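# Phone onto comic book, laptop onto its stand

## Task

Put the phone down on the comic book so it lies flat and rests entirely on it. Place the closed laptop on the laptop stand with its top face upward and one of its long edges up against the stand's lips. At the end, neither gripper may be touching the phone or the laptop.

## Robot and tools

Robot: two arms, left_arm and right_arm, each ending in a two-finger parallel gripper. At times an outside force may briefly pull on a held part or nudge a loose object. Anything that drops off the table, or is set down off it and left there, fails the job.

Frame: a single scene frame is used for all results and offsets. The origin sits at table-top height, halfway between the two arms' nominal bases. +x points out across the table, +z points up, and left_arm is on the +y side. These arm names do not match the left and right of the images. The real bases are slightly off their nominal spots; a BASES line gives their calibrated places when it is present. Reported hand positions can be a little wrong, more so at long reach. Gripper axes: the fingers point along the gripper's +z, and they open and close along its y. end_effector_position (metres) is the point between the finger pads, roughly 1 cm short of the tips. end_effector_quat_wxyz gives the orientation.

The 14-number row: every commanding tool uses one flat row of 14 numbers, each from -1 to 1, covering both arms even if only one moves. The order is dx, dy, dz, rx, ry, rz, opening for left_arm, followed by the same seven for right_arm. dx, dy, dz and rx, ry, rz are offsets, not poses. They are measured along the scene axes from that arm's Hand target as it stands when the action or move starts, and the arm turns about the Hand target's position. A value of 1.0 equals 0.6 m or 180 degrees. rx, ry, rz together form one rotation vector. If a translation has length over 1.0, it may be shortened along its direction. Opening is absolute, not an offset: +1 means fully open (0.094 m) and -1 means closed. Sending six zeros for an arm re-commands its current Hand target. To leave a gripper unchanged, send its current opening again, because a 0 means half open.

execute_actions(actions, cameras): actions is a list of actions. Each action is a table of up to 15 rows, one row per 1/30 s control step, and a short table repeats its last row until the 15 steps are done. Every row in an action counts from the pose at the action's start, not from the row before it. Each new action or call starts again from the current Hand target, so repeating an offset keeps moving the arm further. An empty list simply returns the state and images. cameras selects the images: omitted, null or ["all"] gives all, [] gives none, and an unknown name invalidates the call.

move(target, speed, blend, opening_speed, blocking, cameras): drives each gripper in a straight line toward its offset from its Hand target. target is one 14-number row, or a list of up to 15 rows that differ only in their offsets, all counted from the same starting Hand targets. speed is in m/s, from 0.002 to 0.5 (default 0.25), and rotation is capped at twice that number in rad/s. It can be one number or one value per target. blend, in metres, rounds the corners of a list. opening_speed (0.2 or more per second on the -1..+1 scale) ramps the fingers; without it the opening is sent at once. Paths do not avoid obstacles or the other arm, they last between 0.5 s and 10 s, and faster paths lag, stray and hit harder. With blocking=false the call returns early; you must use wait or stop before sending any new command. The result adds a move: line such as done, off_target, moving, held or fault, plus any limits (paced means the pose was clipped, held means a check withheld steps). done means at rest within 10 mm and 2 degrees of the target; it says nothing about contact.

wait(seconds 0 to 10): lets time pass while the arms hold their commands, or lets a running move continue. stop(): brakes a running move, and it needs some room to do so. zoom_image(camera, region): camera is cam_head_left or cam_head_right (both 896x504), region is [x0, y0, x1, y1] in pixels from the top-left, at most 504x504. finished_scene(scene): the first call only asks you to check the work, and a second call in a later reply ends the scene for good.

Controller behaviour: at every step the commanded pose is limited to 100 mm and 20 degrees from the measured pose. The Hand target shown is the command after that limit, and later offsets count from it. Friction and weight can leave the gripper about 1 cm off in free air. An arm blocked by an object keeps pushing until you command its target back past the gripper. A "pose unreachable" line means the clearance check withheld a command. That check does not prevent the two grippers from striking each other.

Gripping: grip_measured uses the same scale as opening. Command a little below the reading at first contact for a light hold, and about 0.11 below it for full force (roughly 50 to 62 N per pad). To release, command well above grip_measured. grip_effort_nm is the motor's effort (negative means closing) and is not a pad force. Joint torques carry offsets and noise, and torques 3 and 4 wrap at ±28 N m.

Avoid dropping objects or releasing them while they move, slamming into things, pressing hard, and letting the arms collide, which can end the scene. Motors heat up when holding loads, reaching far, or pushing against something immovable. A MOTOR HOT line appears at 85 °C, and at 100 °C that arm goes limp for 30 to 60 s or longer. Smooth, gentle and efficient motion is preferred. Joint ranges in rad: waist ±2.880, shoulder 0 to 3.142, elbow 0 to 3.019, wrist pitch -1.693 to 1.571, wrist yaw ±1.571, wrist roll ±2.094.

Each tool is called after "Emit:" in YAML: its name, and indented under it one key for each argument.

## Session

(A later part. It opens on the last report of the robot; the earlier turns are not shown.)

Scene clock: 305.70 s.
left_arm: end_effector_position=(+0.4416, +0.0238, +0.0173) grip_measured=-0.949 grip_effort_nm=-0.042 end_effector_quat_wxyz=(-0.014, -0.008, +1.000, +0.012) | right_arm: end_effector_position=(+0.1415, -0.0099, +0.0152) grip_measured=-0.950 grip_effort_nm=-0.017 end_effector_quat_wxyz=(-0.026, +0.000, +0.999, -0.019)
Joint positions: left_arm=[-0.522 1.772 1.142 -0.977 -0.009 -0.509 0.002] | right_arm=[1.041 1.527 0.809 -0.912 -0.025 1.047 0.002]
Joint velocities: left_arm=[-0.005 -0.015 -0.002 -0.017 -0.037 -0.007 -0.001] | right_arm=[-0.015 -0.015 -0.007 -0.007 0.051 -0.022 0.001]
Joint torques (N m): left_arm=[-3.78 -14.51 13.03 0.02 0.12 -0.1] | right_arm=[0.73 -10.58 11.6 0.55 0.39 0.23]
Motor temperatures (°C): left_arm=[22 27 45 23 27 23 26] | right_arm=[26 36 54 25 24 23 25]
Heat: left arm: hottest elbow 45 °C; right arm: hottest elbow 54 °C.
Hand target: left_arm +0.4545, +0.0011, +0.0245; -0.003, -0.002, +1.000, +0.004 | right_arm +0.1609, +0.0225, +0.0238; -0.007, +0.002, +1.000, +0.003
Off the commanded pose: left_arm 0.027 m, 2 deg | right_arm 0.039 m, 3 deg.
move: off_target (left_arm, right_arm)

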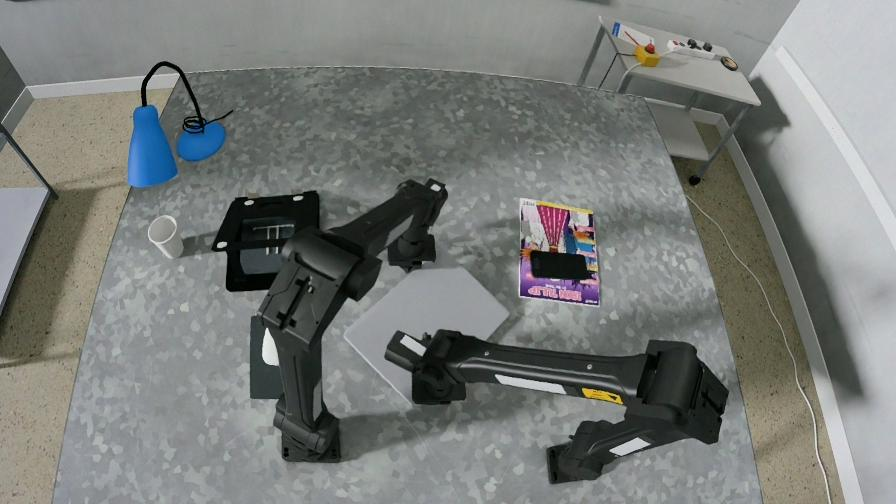

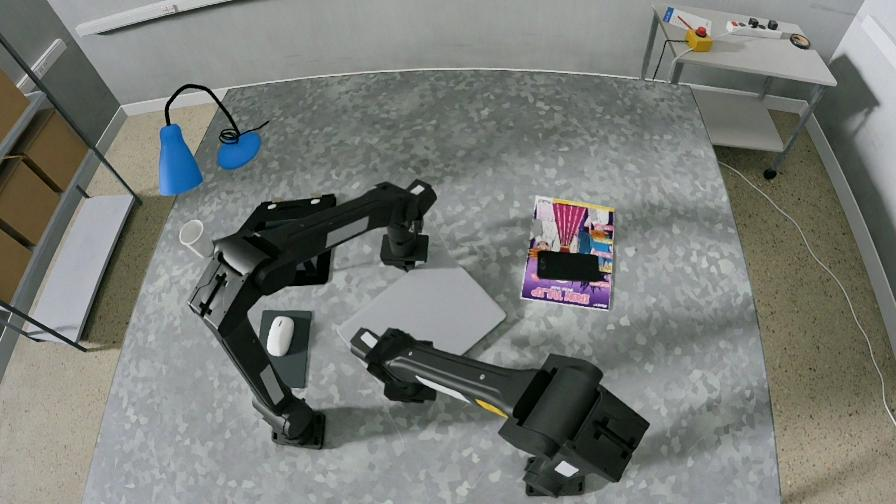

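Emit:
move:
  target: [-0.05, -0.11, 0.0, 0, 0, 0, -0.95, 0.02, 0.1, 0, 0, 0, 0, -0.95]
  speed: 0.06

Scene clock: 314.57 s.
left_arm: end_effector_position=(+0.4221, -0.0469, +0.0238) grip_measured=-0.949 grip_effort_nm=-0.037 end_effector_quat_wxyz=(+0.001, -0.009, +1.000, +0.006) | right_arm: end_effector_position=(+0.1532, +0.0613, +0.0203) grip_measured=-0.950 grip_effort_nm=-0.017 end_effector_quat_wxyz=(-0.024, -0.008, +1.000, -0.005)
Joint positions: left_arm=[-0.671 1.793 1.194 -0.979 -0.011 -0.659 0.002] | right_arm=[1.097 1.657 0.99 -0.935 -0.038 1.086 0.002]
Joint velocities: left_arm=[-0.005 -0.015 0.002 0.007 -0.022 -0.051 0] | right_arm=[0.015 -0.005 -0.002 -0.002 -0.095 -0.007 0]
Joint torques (N m): left_arm=[-3.31 -14.8 12.22 -0.21 0.22 -0.17] | right_arm=[-0.21 -12.92 11.18 0.24 0.83 0.27]
Motor temperatures (°C): left_arm=[22 28 45 23 27 23 26] | right_arm=[26 36 53 25 24 23 25]
Heat: left arm: hottest elbow 45 °C; right arm: hottest elbow 53 °C.
Hand target: left_arm +0.4238, -0.0646, +0.0251; -0.003, -0.002, +1.000, +0.004 | right_arm +0.1736, +0.0823, +0.0230; -0.007, +0.002, +1.000, +0.003
Off the commanded pose: left_arm 0.018 m, 1 deg | right_arm 0.029 m, 2 deg.
move: off_target (left_arm, right_arm)

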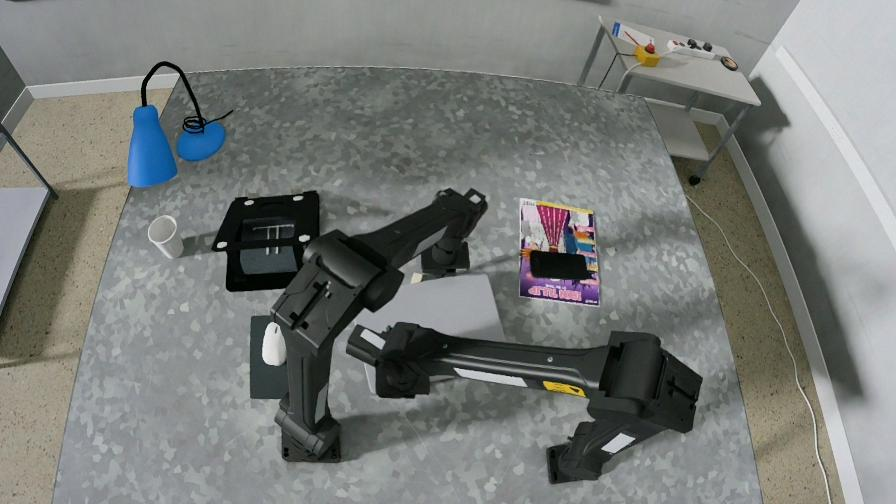

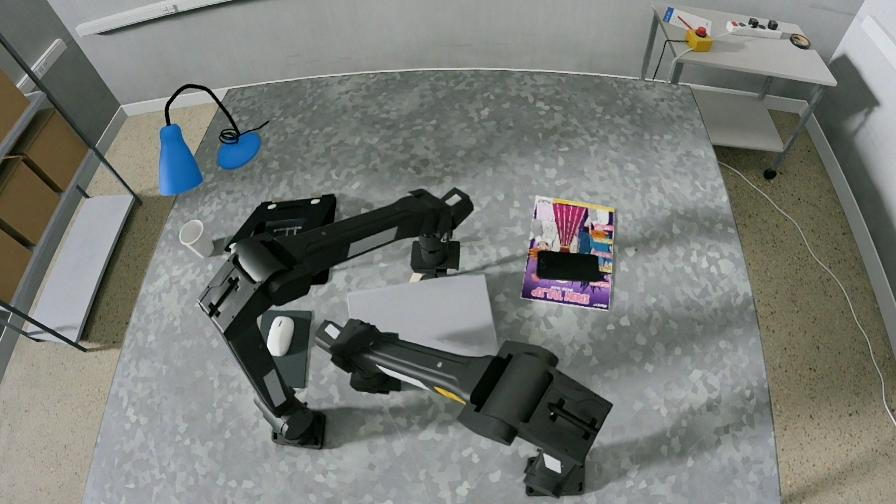

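Emit:
move:
  target: [0.02, 0.03, 0.22, 0, 0, 0, -0.95, -0.06, -0.06, 0.02, 0, 0, 0, -0.95]
  speed: 0.15

Emit:
zoom_image:
  camera: "cam_head_left"
  region: [300, 220, 560, 430]

Scene clock: 329.97 s.
left_arm: end_effector_position=(+0.4166, -0.0389, +0.1269) grip_measured=-0.949 grip_effort_nm=-0.037 end_effector_quat_wxyz=(-0.030, +0.000, +0.999, +0.026) | right_arm: end_effector_position=(+0.1430, +0.0489, +0.0336) grip_measured=-0.950 grip_effort_nm=-0.022 end_effector_quat_wxyz=(-0.010, +0.005, +1.000, +0.001)
Joint positions: left_arm=[-0.663 1.692 1.355 -1.313 -0.007 -0.634 0.002] | right_arm=[1.115 1.585 0.942 -0.935 -0.019 1.129 0.002]
Joint velocities: left_arm=[-0.005 -0.005 0.002 -0.002 -0.022 0.066 0] | right_arm=[-0.005 -0.005 0.002 -0.002 -0.022 -0.051 0]
Joint torques (N m): left_arm=[-0.79 -17.79 15.06 -0.18 0.01 0.1] | right_arm=[1.49 -16.15 5.91 0.21 0.16 0.25]
Motor temperatures (°C): left_arm=[22 27 45 23 27 23 26] | right_arm=[26 37 53 25 24 23 25]
Heat: left arm: hottest elbow 45 °C; right arm: hottest elbow 53 °C.
Hand target: left_arm +0.4380, -0.0468, +0.1566; -0.003, -0.002, +1.000, +0.004 | right_arm +0.1369, +0.0470, +0.0354; -0.007, +0.002, +1.000, +0.003
Off the commanded pose: left_arm 0.037 m, 4 deg | right_arm 0.006 m, 0 deg.
move: off_target (left_arm)

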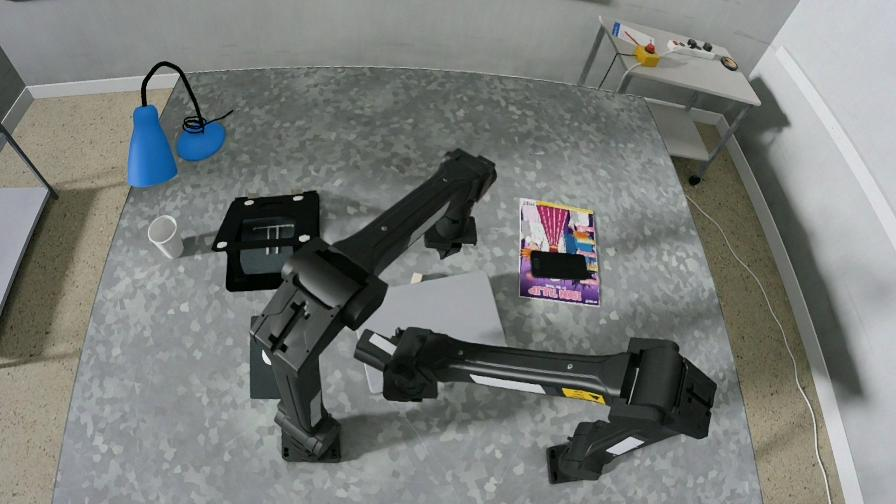

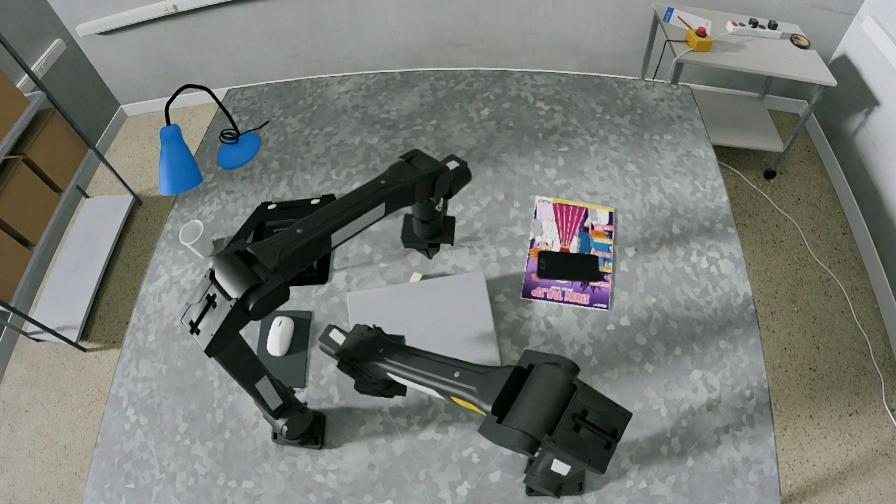

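Scaled by 1.938.

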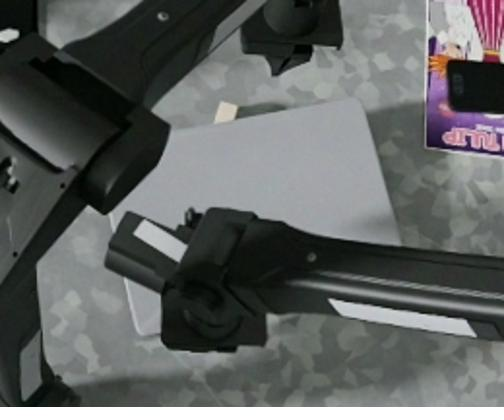

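Emit:
move:
  target: [-0.397, 0.345, 0.05, 0, 0, 0, -0.95, -0.02, -0.2, 0, 0, 0, 0, -0.95]
  speed: 0.2

Emit:
zoom_image:
  camera: "cam_head_left"
  region: [300, 220, 560, 430]

Scene clock: 336.83 s.
left_arm: end_effector_position=(+0.2063, +0.1589, +0.1902) grip_measured=-0.949 grip_effort_nm=-0.037 end_effector_quat_wxyz=(+0.001, +0.000, +1.000, +0.003) | right_arm: end_effector_position=(+0.1233, -0.0660, +0.0374) grip_measured=-0.950 grip_effort_nm=-0.022 end_effector_quat_wxyz=(-0.008, +0.000, +1.000, +0.004)
Joint positions: left_arm=[-0.481 0.814 0.771 -1.528 -0.007 -0.452 0.002] | right_arm=[1.003 1.296 0.649 -0.926 -0.017 1.008 0.002]
Joint velocities: left_arm=[-0.015 -0.005 -0.007 -0.002 -0.022 -0.007 0] | right_arm=[-0.015 -0.005 -0.002 -0.007 -0.037 -0.051 -0.001]
Joint torques (N m): left_arm=[-0.26 -4.07 9.42 -0.16 -0.01 0.05] | right_arm=[-0.38 -10.52 5.93 0.08 0.12 0.08]
Motor temperatures (°C): left_arm=[22 28 45 23 27 23 26] | right_arm=[26 37 51 25 24 23 25]
Heat: left arm: hottest elbow 45 °C; right arm: hottest elbow 51 °C.
Hand target: left_arm +0.2031, +0.1635, +0.1882; -0.003, -0.002, +1.000, +0.005 | right_arm +0.1238, -0.0728, +0.0371; -0.007, +0.002, +1.000, +0.004
Off the commanded pose: left_arm 0.008 m, 1 deg | right_arm 0.007 m, 0 deg.
move: done

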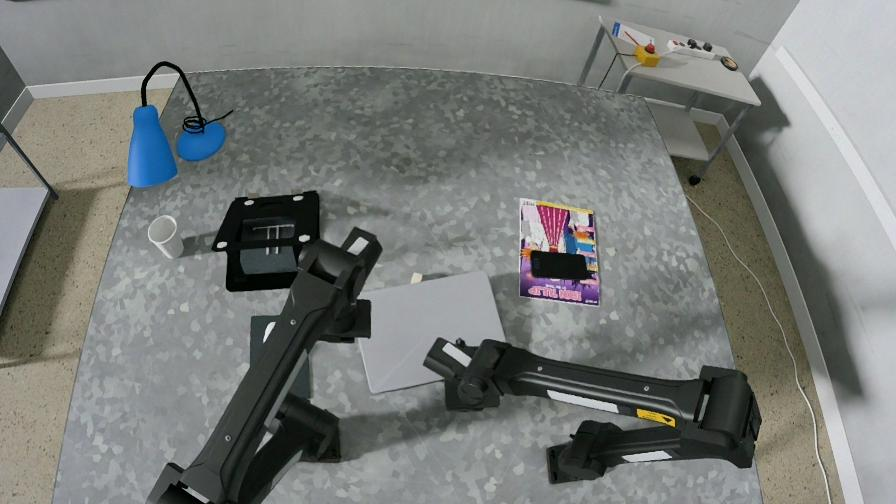

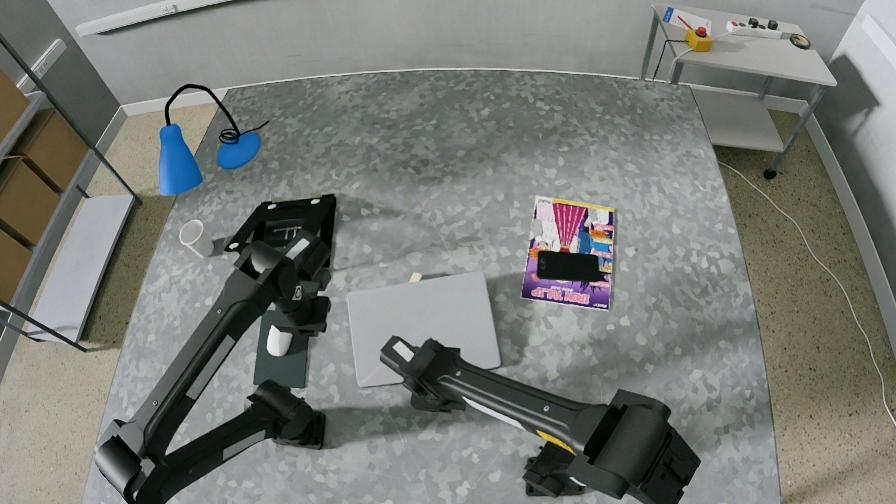

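Scaled by 1.938.

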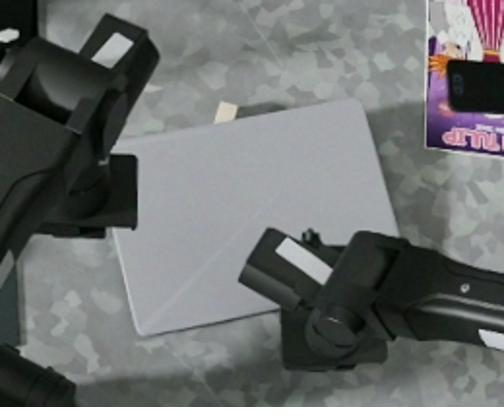

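Emit:
zoom_image:
  camera: "cam_head_right"
  region: [330, 240, 510, 400]

Emit:
zoom_image:
  camera: "cam_head_left"
  region: [390, 255, 450, 305]

Scaled by 2.800.

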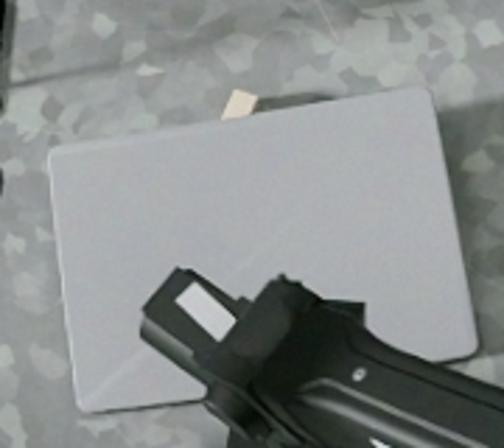

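Scaled by 8.400.

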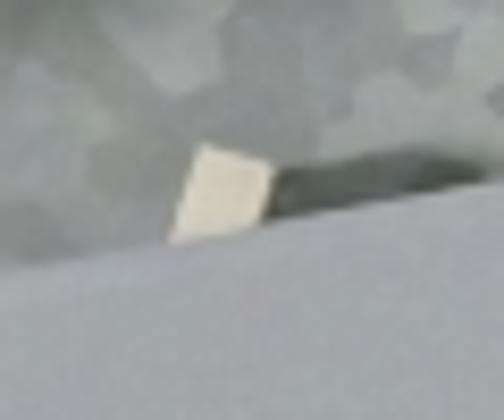

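Emit:
move:
  target:
    - [-0.15, -0.1, 0.0, 0, 0, 0, -0.95, 0, 0, 0, 0, 0, 0, -0.95]
    - [-0.15, -0.1, -0.26, 0, 0, 0, -0.95, 0, 0, -0.025, 0, 0, 0, -0.95]
  speed: 0.15

Scene clock: 346.83 s.
left_arm: end_effector_position=(+0.1092, +0.1110, +0.1041) grip_measured=-0.949 grip_effort_nm=-0.037 end_effector_quat_wxyz=(-0.007, -0.001, +1.000, +0.005) | right_arm: end_effector_position=(+0.1231, -0.0668, +0.0327) grip_measured=-0.950 grip_effort_nm=-0.012 end_effector_quat_wxyz=(-0.004, +0.000, +1.000, +0.009)
Joint positions: left_arm=[-1.061 0.724 0.507 -1.369 0.007 -1.035 0.002] | right_arm=[1.003 1.296 0.633 -0.898 -0.017 1.007 0.002]
Joint velocities: left_arm=[-0.005 -0.015 -0.002 -0.012 -0.037 0.022 0] | right_arm=[-0.024 -0.005 0.002 0.002 0.022 -0.051 0]
Joint torques (N m): left_arm=[-1.85 -2.43 11.71 0.01 -0.04 -0.01] | right_arm=[-0.38 -8.59 5.86 0.55 0.12 0.09]
Motor temperatures (°C): left_arm=[22 27 44 23 27 23 26] | right_arm=[26 37 49 25 24 23 25]
Heat: left arm: hottest elbow 44 °C; right arm: hottest elbow 49 °C.
Hand target: left_arm +0.1111, +0.1080, +0.1116; -0.003, -0.001, +1.000, -0.002 | right_arm +0.1240, -0.0729, +0.0261; -0.007, +0.002, +1.000, +0.004
Off the commanded pose: left_arm 0.072 m, 0 deg | right_arm 0.012 m, 1 deg.
move: held (left_arm; a check stopped the path), off_target (right_arm; braked when a check withheld steps of left_arm); path passed 1 of 2 targets; limits=held
pose unreachable (left arm): on one or more control steps of this call, first in action 0 (counted from 0), this arm could not follow its commanded pose, so it was not sent that pose on those steps. It may still have moved: this result reports where it is.
cause: moving toward the commanded pose would bring a part of the arm too close to another arm (this arm's wrist (the part past joint 4) and the right arm's wrist (the part past joint 4)).

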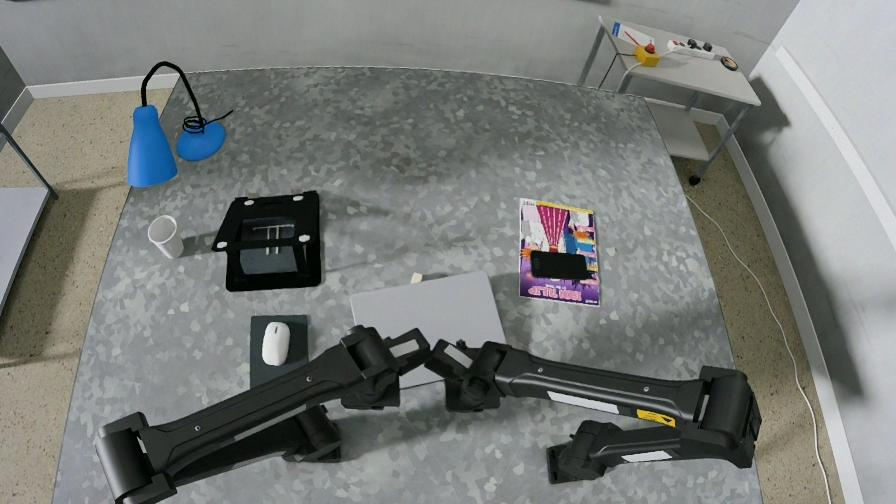

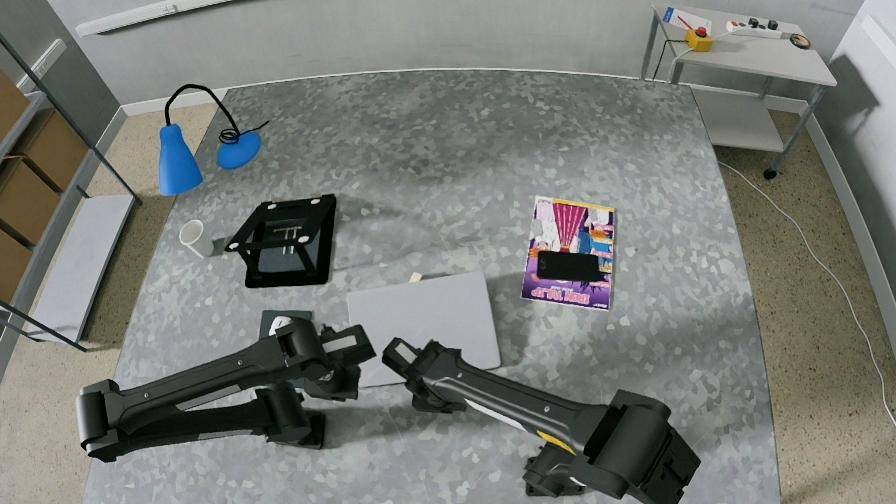

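Emit:
move:
  target:
    - [0, 0, 0, 0, 0, 0, -0.95, 0, -0.08, 0, 0, 0, 0, -0.95]
    - [0.0, 0.01, -0.14, 0, 0, 0, -0.95, 0, -0.08, 0, 0, 0, 0, -0.95]
  speed: 0.12

Scene clock: 351.17 s.
left_arm: end_effector_position=(+0.1089, +0.1121, +0.0321) grip_measured=-0.949 grip_effort_nm=-0.037 end_effector_quat_wxyz=(-0.001, +0.001, +1.000, -0.005) | right_arm: end_effector_position=(+0.1261, -0.1126, +0.0279) grip_measured=-0.950 grip_effort_nm=-0.012 end_effector_quat_wxyz=(-0.003, +0.000, +1.000, +0.008)
Joint positions: left_arm=[-1.059 0.807 0.337 -1.094 0.007 -1.028 0.002] | right_arm=[0.897 1.201 0.54 -0.901 -0.015 0.902 0.002]
Joint velocities: left_arm=[0.005 0.005 -0.012 -0.007 -0.022 0.051 -0.001] | right_arm=[-0.005 -0.005 0.012 -0.007 -0.051 0.051 0]
Joint torques (N m): left_arm=[-0.62 -1.03 8.16 0.73 -0.11 0.14] | right_arm=[-0.26 -8.59 5.87 -0.21 0.07 0.08]
Motor temperatures (°C): left_arm=[22 27 44 23 27 23 26] | right_arm=[26 37 48 25 24 23 25]
Heat: left arm: hottest elbow 44 °C; right arm: hottest elbow 48 °C.
Hand target: left_arm +0.1099, +0.1147, +0.0278; -0.003, -0.001, +1.000, -0.001 | right_arm +0.1237, -0.1209, +0.0268; -0.006, +0.002, +1.000, +0.004
Off the commanded pose: left_arm 0.005 m, 0 deg | right_arm 0.009 m, 1 deg.
move: done

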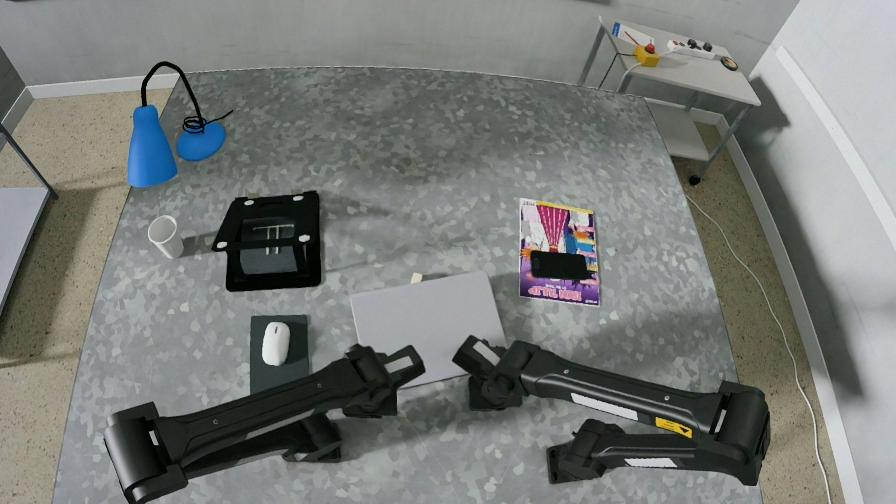

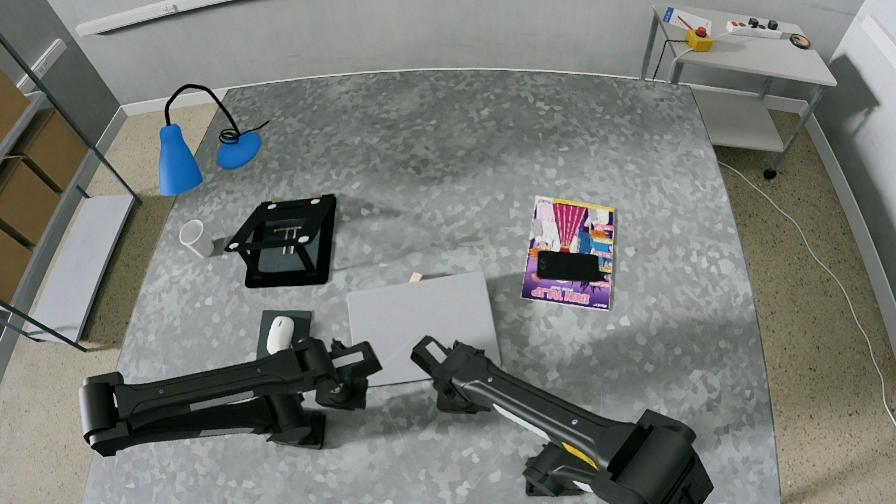

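Emit:
move:
  target:
    - [0.05, 0.0, -0.012, 0, 0, 0, -0.95, 0.02, 0, -0.012, 0, 0, 0, -0.95]
    - [0.34, 0.0, -0.012, 0, 0, 0, -0.95, 0.34, 0, -0.012, 0, 0, 0, -0.95]
  speed: 0.07

Scene clock: 360.60 s.
left_arm: end_effector_position=(+0.2643, +0.1331, +0.0099) grip_measured=-0.949 grip_effort_nm=-0.037 end_effector_quat_wxyz=(-0.052, -0.003, +0.998, +0.026) | right_arm: end_effector_position=(+0.2988, -0.1372, +0.0139) grip_measured=-0.950 grip_effort_nm=-0.017 end_effector_quat_wxyz=(-0.022, +0.004, +1.000, -0.007)
Joint positions: left_arm=[-0.47 1.352 0.6 -0.935 -0.003 -0.447 0.002] | right_arm=[0.482 1.578 0.867 -0.904 -0.009 0.495 0.002]
Joint velocities: left_arm=[-0.015 -0.005 -0.007 -0.002 -0.007 0.051 0] | right_arm=[0.005 -0.024 -0.007 -0.002 -0.081 -0.022 -0.001]
Joint torques (N m): left_arm=[-0.38 -6.07 14.19 2.11 0.06 0.12] | right_arm=[0.09 -11.34 11.36 0.38 -0.1 0.05]
Motor temperatures (°C): left_arm=[22 27 44 23 26 23 26] | right_arm=[26 36 47 25 24 23 25]
Heat: left arm: hottest elbow 44 °C; right arm: hottest elbow 47 °C.
Hand target: left_arm +0.3129, +0.1129, +0.0187; -0.004, -0.001, +1.000, +0.001 | right_arm +0.3288, -0.1234, +0.0199; -0.004, +0.003, +1.000, +0.006
Off the commanded pose: left_arm 0.054 m, 6 deg | right_arm 0.034 m, 2 deg.
move: off_target (left_arm, right_arm)

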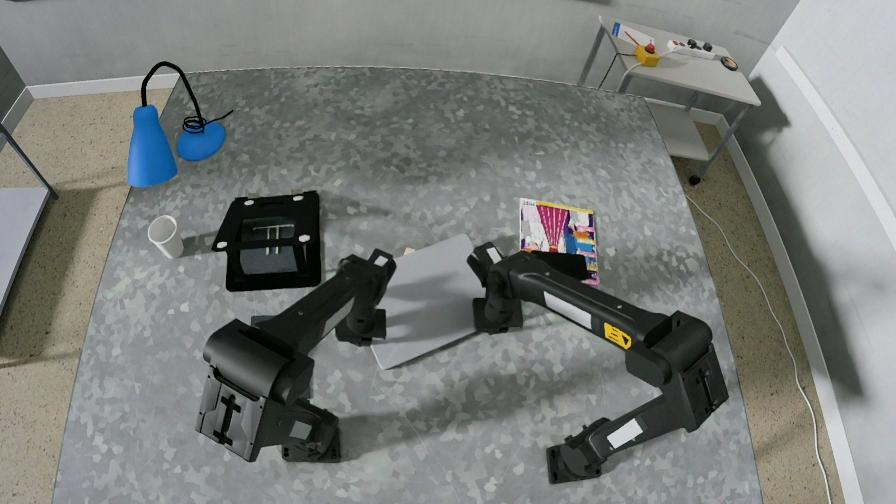

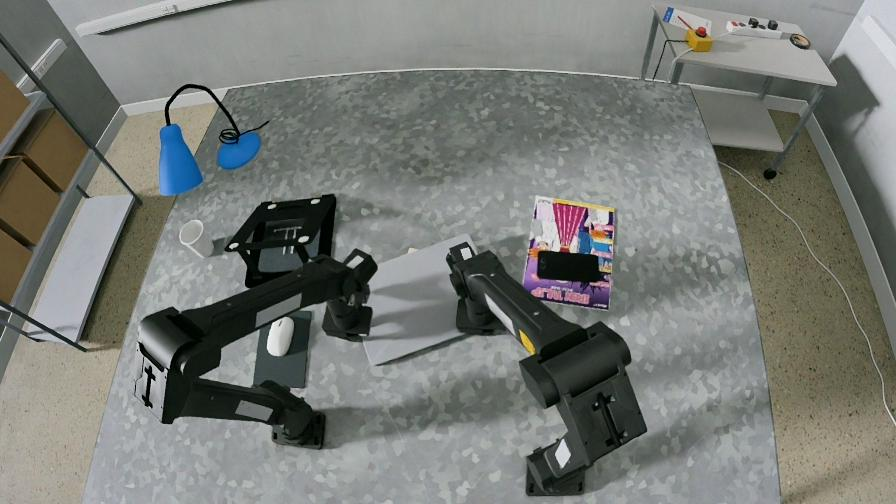

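Emit:
move:
  target:
    - [-0.22, 0.03, 0.01, 0, 0, 0, -0.95, -0.03, 0, 0, 0, 0, 0, -0.95]
    - [-0.26, -0.09, 0.01, 0, 0, 0, -0.95, -0.03, 0, 0, 0, 0, 0, -0.95]
  speed: 0.12

Scene clock: 367.60 s.
left_arm: end_effector_position=(+0.1424, +0.0851, +0.0129) grip_measured=-0.949 grip_effort_nm=-0.037 end_effector_quat_wxyz=(-0.021, -0.003, +1.000, +0.019) | right_arm: end_effector_position=(+0.2987, -0.1371, +0.0139) grip_measured=-0.950 grip_effort_nm=-0.022 end_effector_quat_wxyz=(-0.022, +0.007, +1.000, -0.007)
Joint positions: left_arm=[-0.978 1.094 0.415 -0.947 0.011 -0.956 0.002] | right_arm=[0.482 1.578 0.867 -0.904 -0.009 0.5 0.002]
Joint velocities: left_arm=[-0.005 -0.005 -0.007 -0.007 0.022 -0.037 -0.001] | right_arm=[-0.015 0.005 0.002 -0.007 0.007 -0.022 0]
Joint torques (N m): left_arm=[-2.61 -4.84 12.93 0.66 -0.21 -0.14] | right_arm=[1.49 -13.98 8.32 0.69 -0.14 0.21]
Motor temperatures (°C): left_arm=[22 27 44 23 26 23 26] | right_arm=[26 37 47 25 24 23 25]
Heat: left arm: hottest elbow 44 °C; right arm: hottest elbow 47 °C.
Hand target: left_arm +0.1570, +0.0604, +0.0263; -0.003, -0.001, +1.000, -0.001 | right_arm +0.3107, -0.1231, +0.0200; -0.004, +0.002, +1.000, +0.006
Off the commanded pose: left_arm 0.032 m, 3 deg | right_arm 0.019 m, 2 deg.
move: off_target (left_arm, right_arm)

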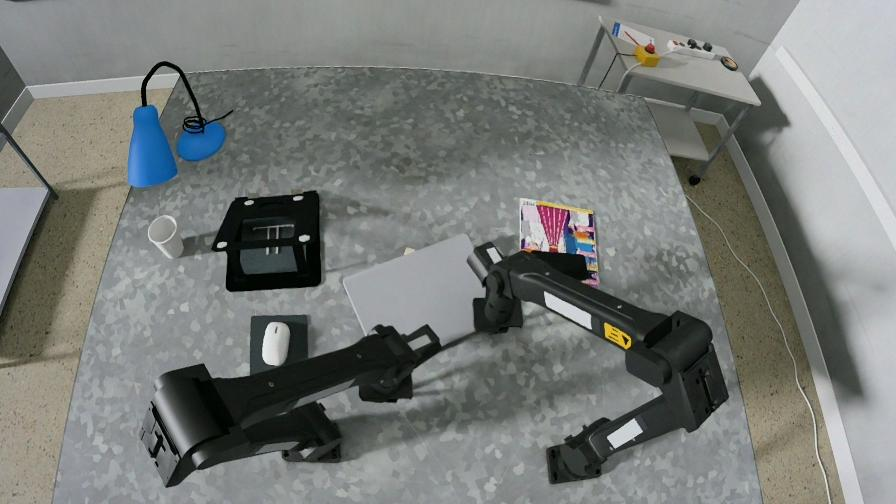

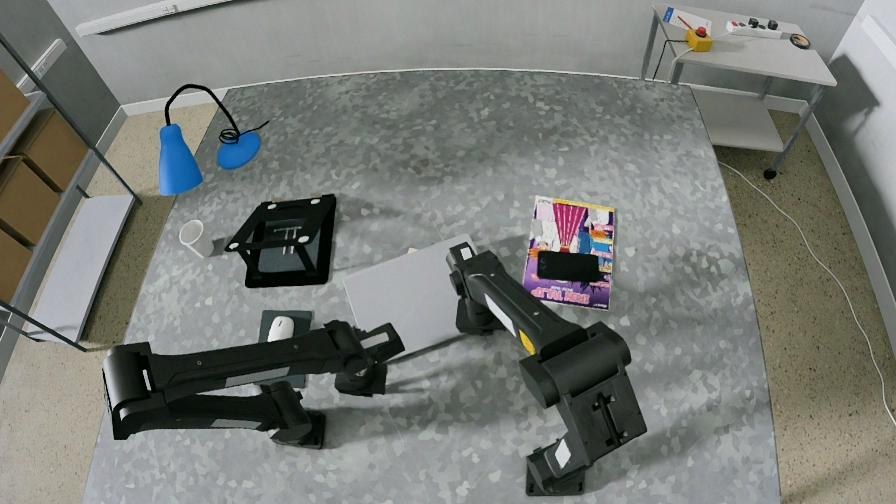

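Emit:
move:
  target:
    - [-0.03, -0.03, 0.0, 0, 0, 0, -0.95, 0, 0, 0, 0, 0, 0, -0.95]
    - [0.2, -0.05, 0.0, 0, 0, 0, -0.95, 0, 0, 0, 0, 0, 0, -0.95]
  speed: 0.07

Scene clock: 372.37 s.
left_arm: end_effector_position=(+0.2366, +0.0505, +0.0119) grip_measured=-0.949 grip_effort_nm=-0.037 end_effector_quat_wxyz=(-0.038, +0.005, +0.999, +0.023) | right_arm: end_effector_position=(+0.3000, -0.1349, +0.0138) grip_measured=-0.950 grip_effort_nm=-0.017 end_effector_quat_wxyz=(-0.018, +0.006, +1.000, -0.003)
Joint positions: left_arm=[-0.772 1.389 0.646 -0.915 0.017 -0.733 0.002] | right_arm=[0.484 1.578 0.867 -0.896 -0.012 0.5 0.002]
Joint velocities: left_arm=[-0.005 0.015 -0.017 0.017 -0.081 -0.066 0] | right_arm=[0.015 -0.024 -0.007 0.007 -0.037 0.022 -0.001]
Joint torques (N m): left_arm=[0.62 -7.88 14.24 1.02 -0.59 0.17] | right_arm=[1.49 -13.98 8.36 0.43 -0.03 0.22]
Motor temperatures (°C): left_arm=[22 27 44 23 27 23 26] | right_arm=[26 37 47 25 24 23 25]
Heat: left arm: hottest elbow 44 °C; right arm: hottest elbow 47 °C.
Hand target: left_arm +0.2762, +0.0292, +0.0251; -0.004, -0.001, +1.000, +0.000 | right_arm +0.3108, -0.1232, +0.0200; -0.004, +0.002, +1.000, +0.005
Off the commanded pose: left_arm 0.047 m, 5 deg | right_arm 0.017 m, 2 deg.
move: off_target (left_arm, right_arm)

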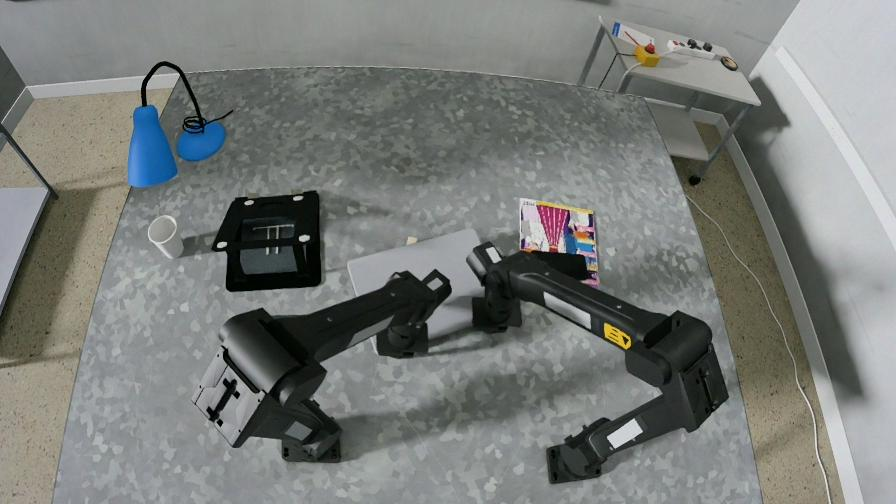

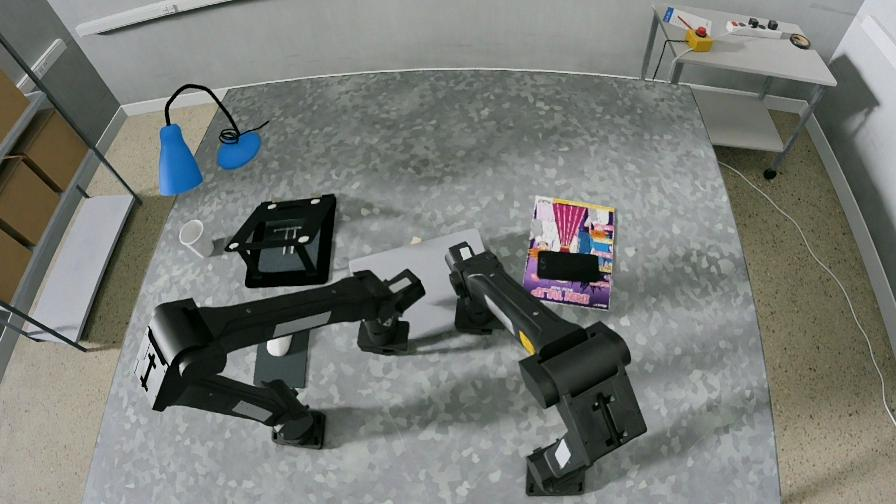

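Emit:
move:
  target: [0.09, 0.03, 0.0, 0, 0, 0, -0.95, 0, 0, 0, 0, 0, 0, -0.95]
  speed: 0.07

Emit:
zoom_image:
  camera: "cam_head_left"
  region: [330, 210, 530, 380]

Scene clock: 382.53 s.
left_arm: end_effector_position=(+0.2884, +0.0638, +0.0122) grip_measured=-0.949 grip_effort_nm=-0.042 end_effector_quat_wxyz=(-0.039, +0.002, +0.999, +0.020) | right_arm: end_effector_position=(+0.3000, -0.1349, +0.0138) grip_measured=-0.950 grip_effort_nm=-0.017 end_effector_quat_wxyz=(-0.018, +0.006, +1.000, -0.003)
Joint positions: left_arm=[-0.631 1.469 0.73 -0.919 0.011 -0.597 0.002] | right_arm=[0.484 1.578 0.867 -0.896 -0.012 0.5 0.002]
Joint velocities: left_arm=[-0.015 0.005 -0.007 -0.002 0.022 -0.037 -0.001] | right_arm=[-0.005 0.015 -0.007 -0.007 0.022 -0.022 0]
Joint torques (N m): left_arm=[1.08 -9.41 14.22 0.99 -0.4 0.18] | right_arm=[1.38 -13.98 8.34 0.43 -0.02 0.21]
Motor temperatures (°C): left_arm=[22 27 44 23 27 23 26] | right_arm=[26 37 48 25 24 23 25]
Heat: left arm: hottest elbow 44 °C; right arm: hottest elbow 48 °C.
Hand target: left_arm +0.3302, +0.0466, +0.0245; -0.004, -0.001, +1.000, +0.001 | right_arm +0.3108, -0.1232, +0.0200; -0.004, +0.002, +1.000, +0.005
Off the commanded pose: left_arm 0.047 m, 5 deg | right_arm 0.017 m, 2 deg.
move: off_target (left_arm, right_arm)

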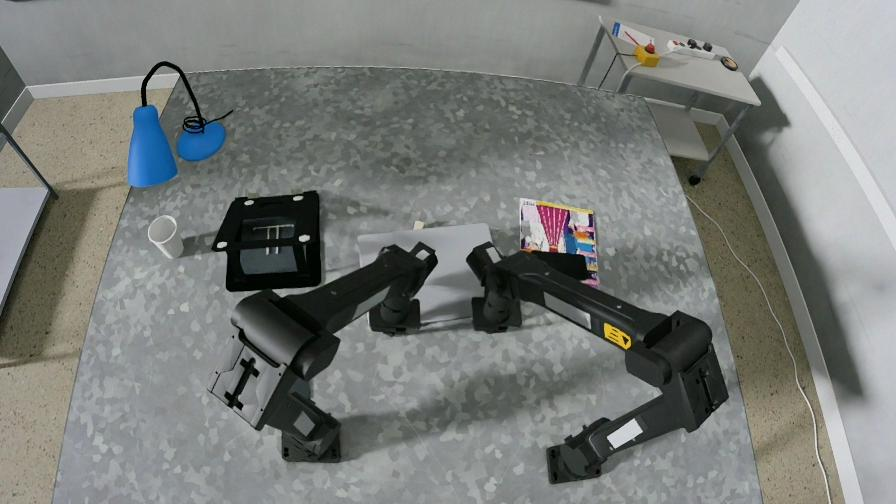

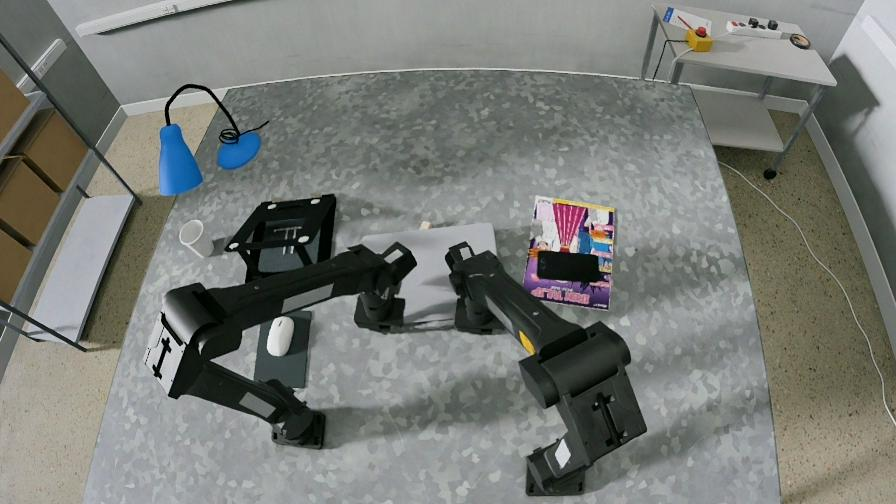

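Scaled by 2.520.

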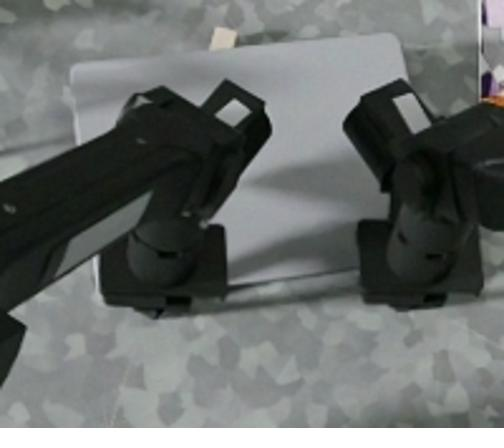

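Emit:
move:
  target:
    - [-0.15, 0.03, 0.02, 0, 0, 0, -0.95, -0.058, 0, 0.017, 0, 0, 0, -0.95]
    - [-0.2, 0.1, 0.1, 0, 0, 0, -0.95, -0.058, -0.137, 0.017, 0, 0, 0, -0.95]
    - [-0.2, 0.15, 0.2, 0, 0, 0, -0.95, 0.1, -0.125, 0.017, 0, 0, 0, -0.95]
  speed: 0.15

Emit:
zoom_image:
  camera: "cam_head_left"
  region: [330, 210, 530, 380]

Emit:
zoom_image:
  camera: "cam_head_right"
  region: [330, 210, 530, 380]

Scene clock: 407.50 s.
left_arm: end_effector_position=(+0.1937, +0.1460, +0.1184) grip_measured=-0.949 grip_effort_nm=-0.037 end_effector_quat_wxyz=(-0.033, +0.001, +0.999, +0.019) | right_arm: end_effector_position=(+0.3523, -0.1995, +0.0286) grip_measured=-0.950 grip_effort_nm=-0.022 end_effector_quat_wxyz=(-0.006, +0.001, +1.000, +0.004)
Joint positions: left_arm=[-0.565 0.899 0.619 -1.366 0.002 -0.534 0.002] | right_arm=[0.277 1.589 0.932 -0.922 -0.012 0.284 0.002]
Joint velocities: left_arm=[0.005 -0.005 -0.007 -0.027 0.022 -0.007 0] | right_arm=[-0.005 -0.015 -0.002 0.002 0.066 0.007 0]
Joint torques (N m): left_arm=[-0.5 -4.78 15.69 -0.03 -0.06 0.06] | right_arm=[-0.21 -12.22 10.35 -0.25 0 0.05]
Motor temperatures (°C): left_arm=[22 26 45 23 27 23 26] | right_arm=[26 38 47 25 24 23 25]
Heat: left arm: hottest elbow 45 °C; right arm: hottest elbow 47 °C.
Hand target: left_arm +0.2134, +0.1381, +0.1448; -0.004, -0.001, +1.000, +0.001 | right_arm +0.3706, -0.1989, +0.0313; -0.003, +0.002, +1.000, +0.006
Off the commanded pose: left_arm 0.032 m, 4 deg | right_arm 0.019 m, 0 deg.
move: off_target (left_arm, right_arm)

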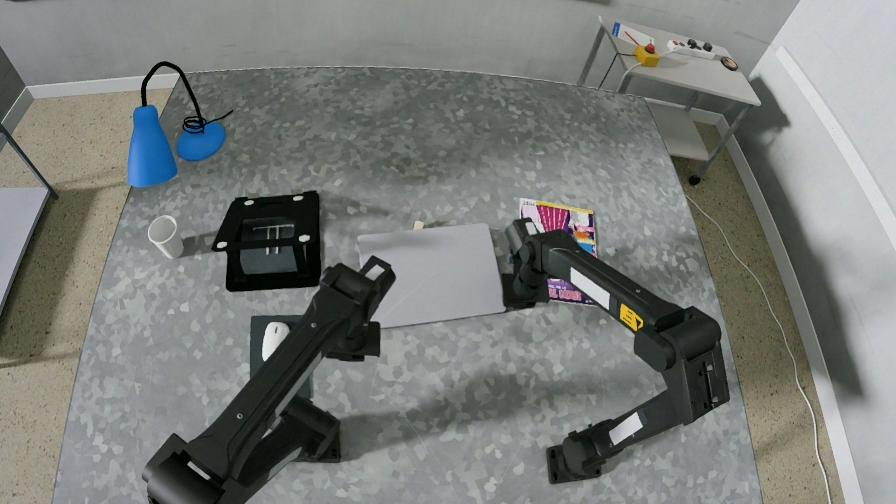

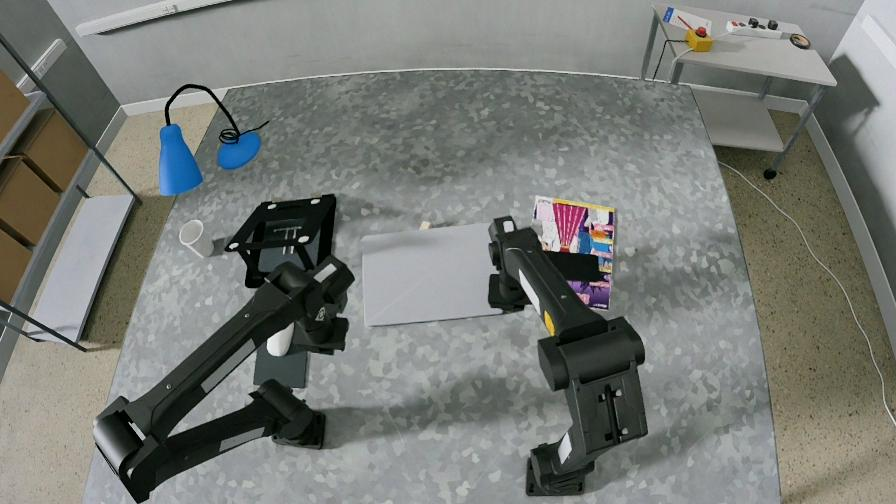

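Scaled by 2.520.

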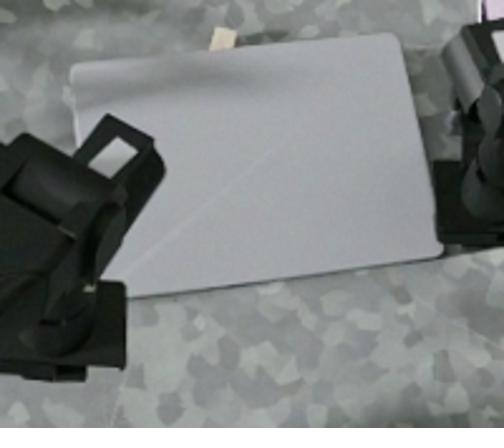

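Scaled by 2.520.

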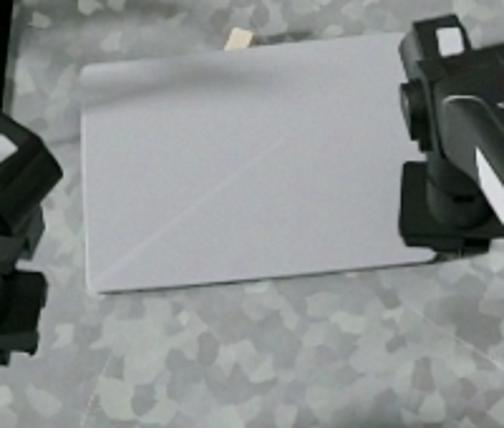

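Emit:
move:
  target:
    - [0,0,0.05, 0, 0, 0, -0.95, 0.1, 0.01, -0.02, 0, 0, 0, -0.95]
    - [0,0,0.1, 0, 0, 0, -0.95, 0.1, 0.2, -0.02, 0, 0, 0, -0.95]
  speed: 0.07

Emit:
zoom_image:
  camera: "cam_head_left"
  region: [300, 210, 540, 380]

Scene clock: 416.63 s.
left_arm: end_effector_position=(+0.1979, +0.1440, +0.1762) grip_measured=-0.949 grip_effort_nm=-0.042 end_effector_quat_wxyz=(-0.035, +0.001, +0.999, +0.020) | right_arm: end_effector_position=(+0.4138, -0.1102, +0.0191) grip_measured=-0.950 grip_effort_nm=-0.017 end_effector_quat_wxyz=(-0.012, +0.012, +1.000, -0.009)
Joint positions: left_arm=[-0.562 0.88 0.763 -1.535 0.002 -0.531 0.002] | right_arm=[0.425 1.814 1.21 -0.997 0.005 0.453 0.002]
Joint velocities: left_arm=[0.005 -0.005 -0.007 0.017 -0.081 0.022 -0.001] | right_arm=[-0.005 0.005 -0.012 -0.007 -0.066 -0.051 0]
Joint torques (N m): left_arm=[-0.56 -4.54 16.31 -0.21 -0.03 0.11] | right_arm=[2.96 -15.56 11.77 0.51 -0.59 0.23]
Motor temperatures (°C): left_arm=[22 26 46 23 27 23 26] | right_arm=[26 38 47 25 24 23 25]
Heat: left arm: hottest elbow 46 °C; right arm: hottest elbow 47 °C.
Hand target: left_arm +0.2144, +0.1381, +0.2048; -0.004, -0.001, +1.000, +0.001 | right_arm +0.4312, -0.0796, +0.0167; -0.004, +0.002, +1.000, +0.006
Off the commanded pose: left_arm 0.033 m, 4 deg | right_arm 0.036 m, 2 deg.
move: off_target (left_arm, right_arm)

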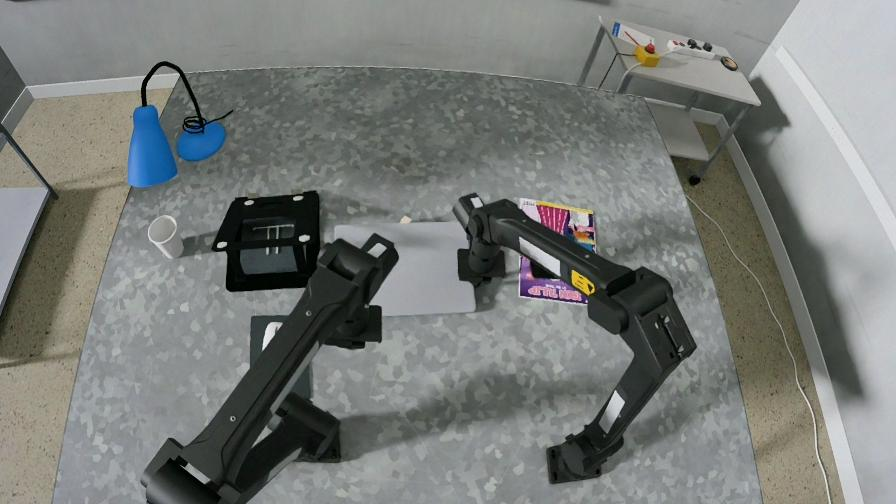

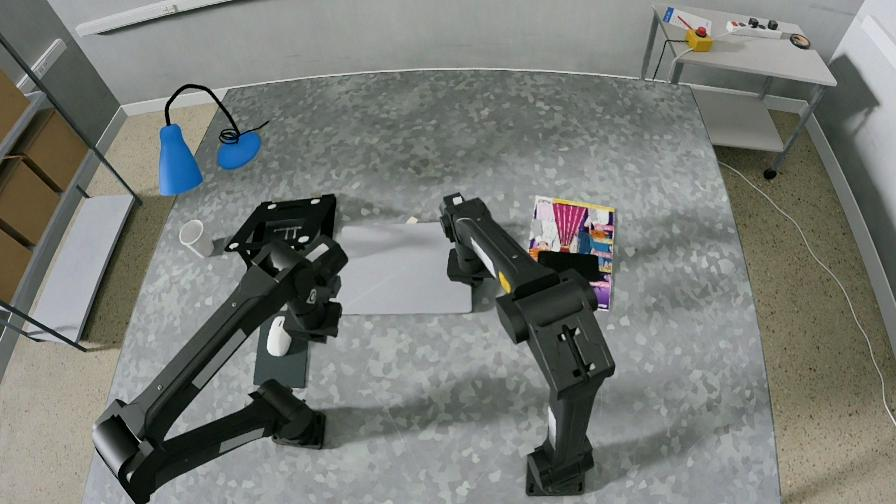

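Scaled by 2.100.

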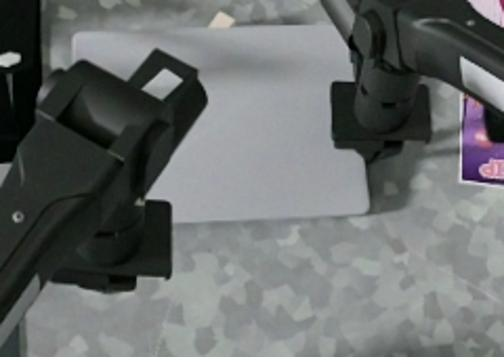

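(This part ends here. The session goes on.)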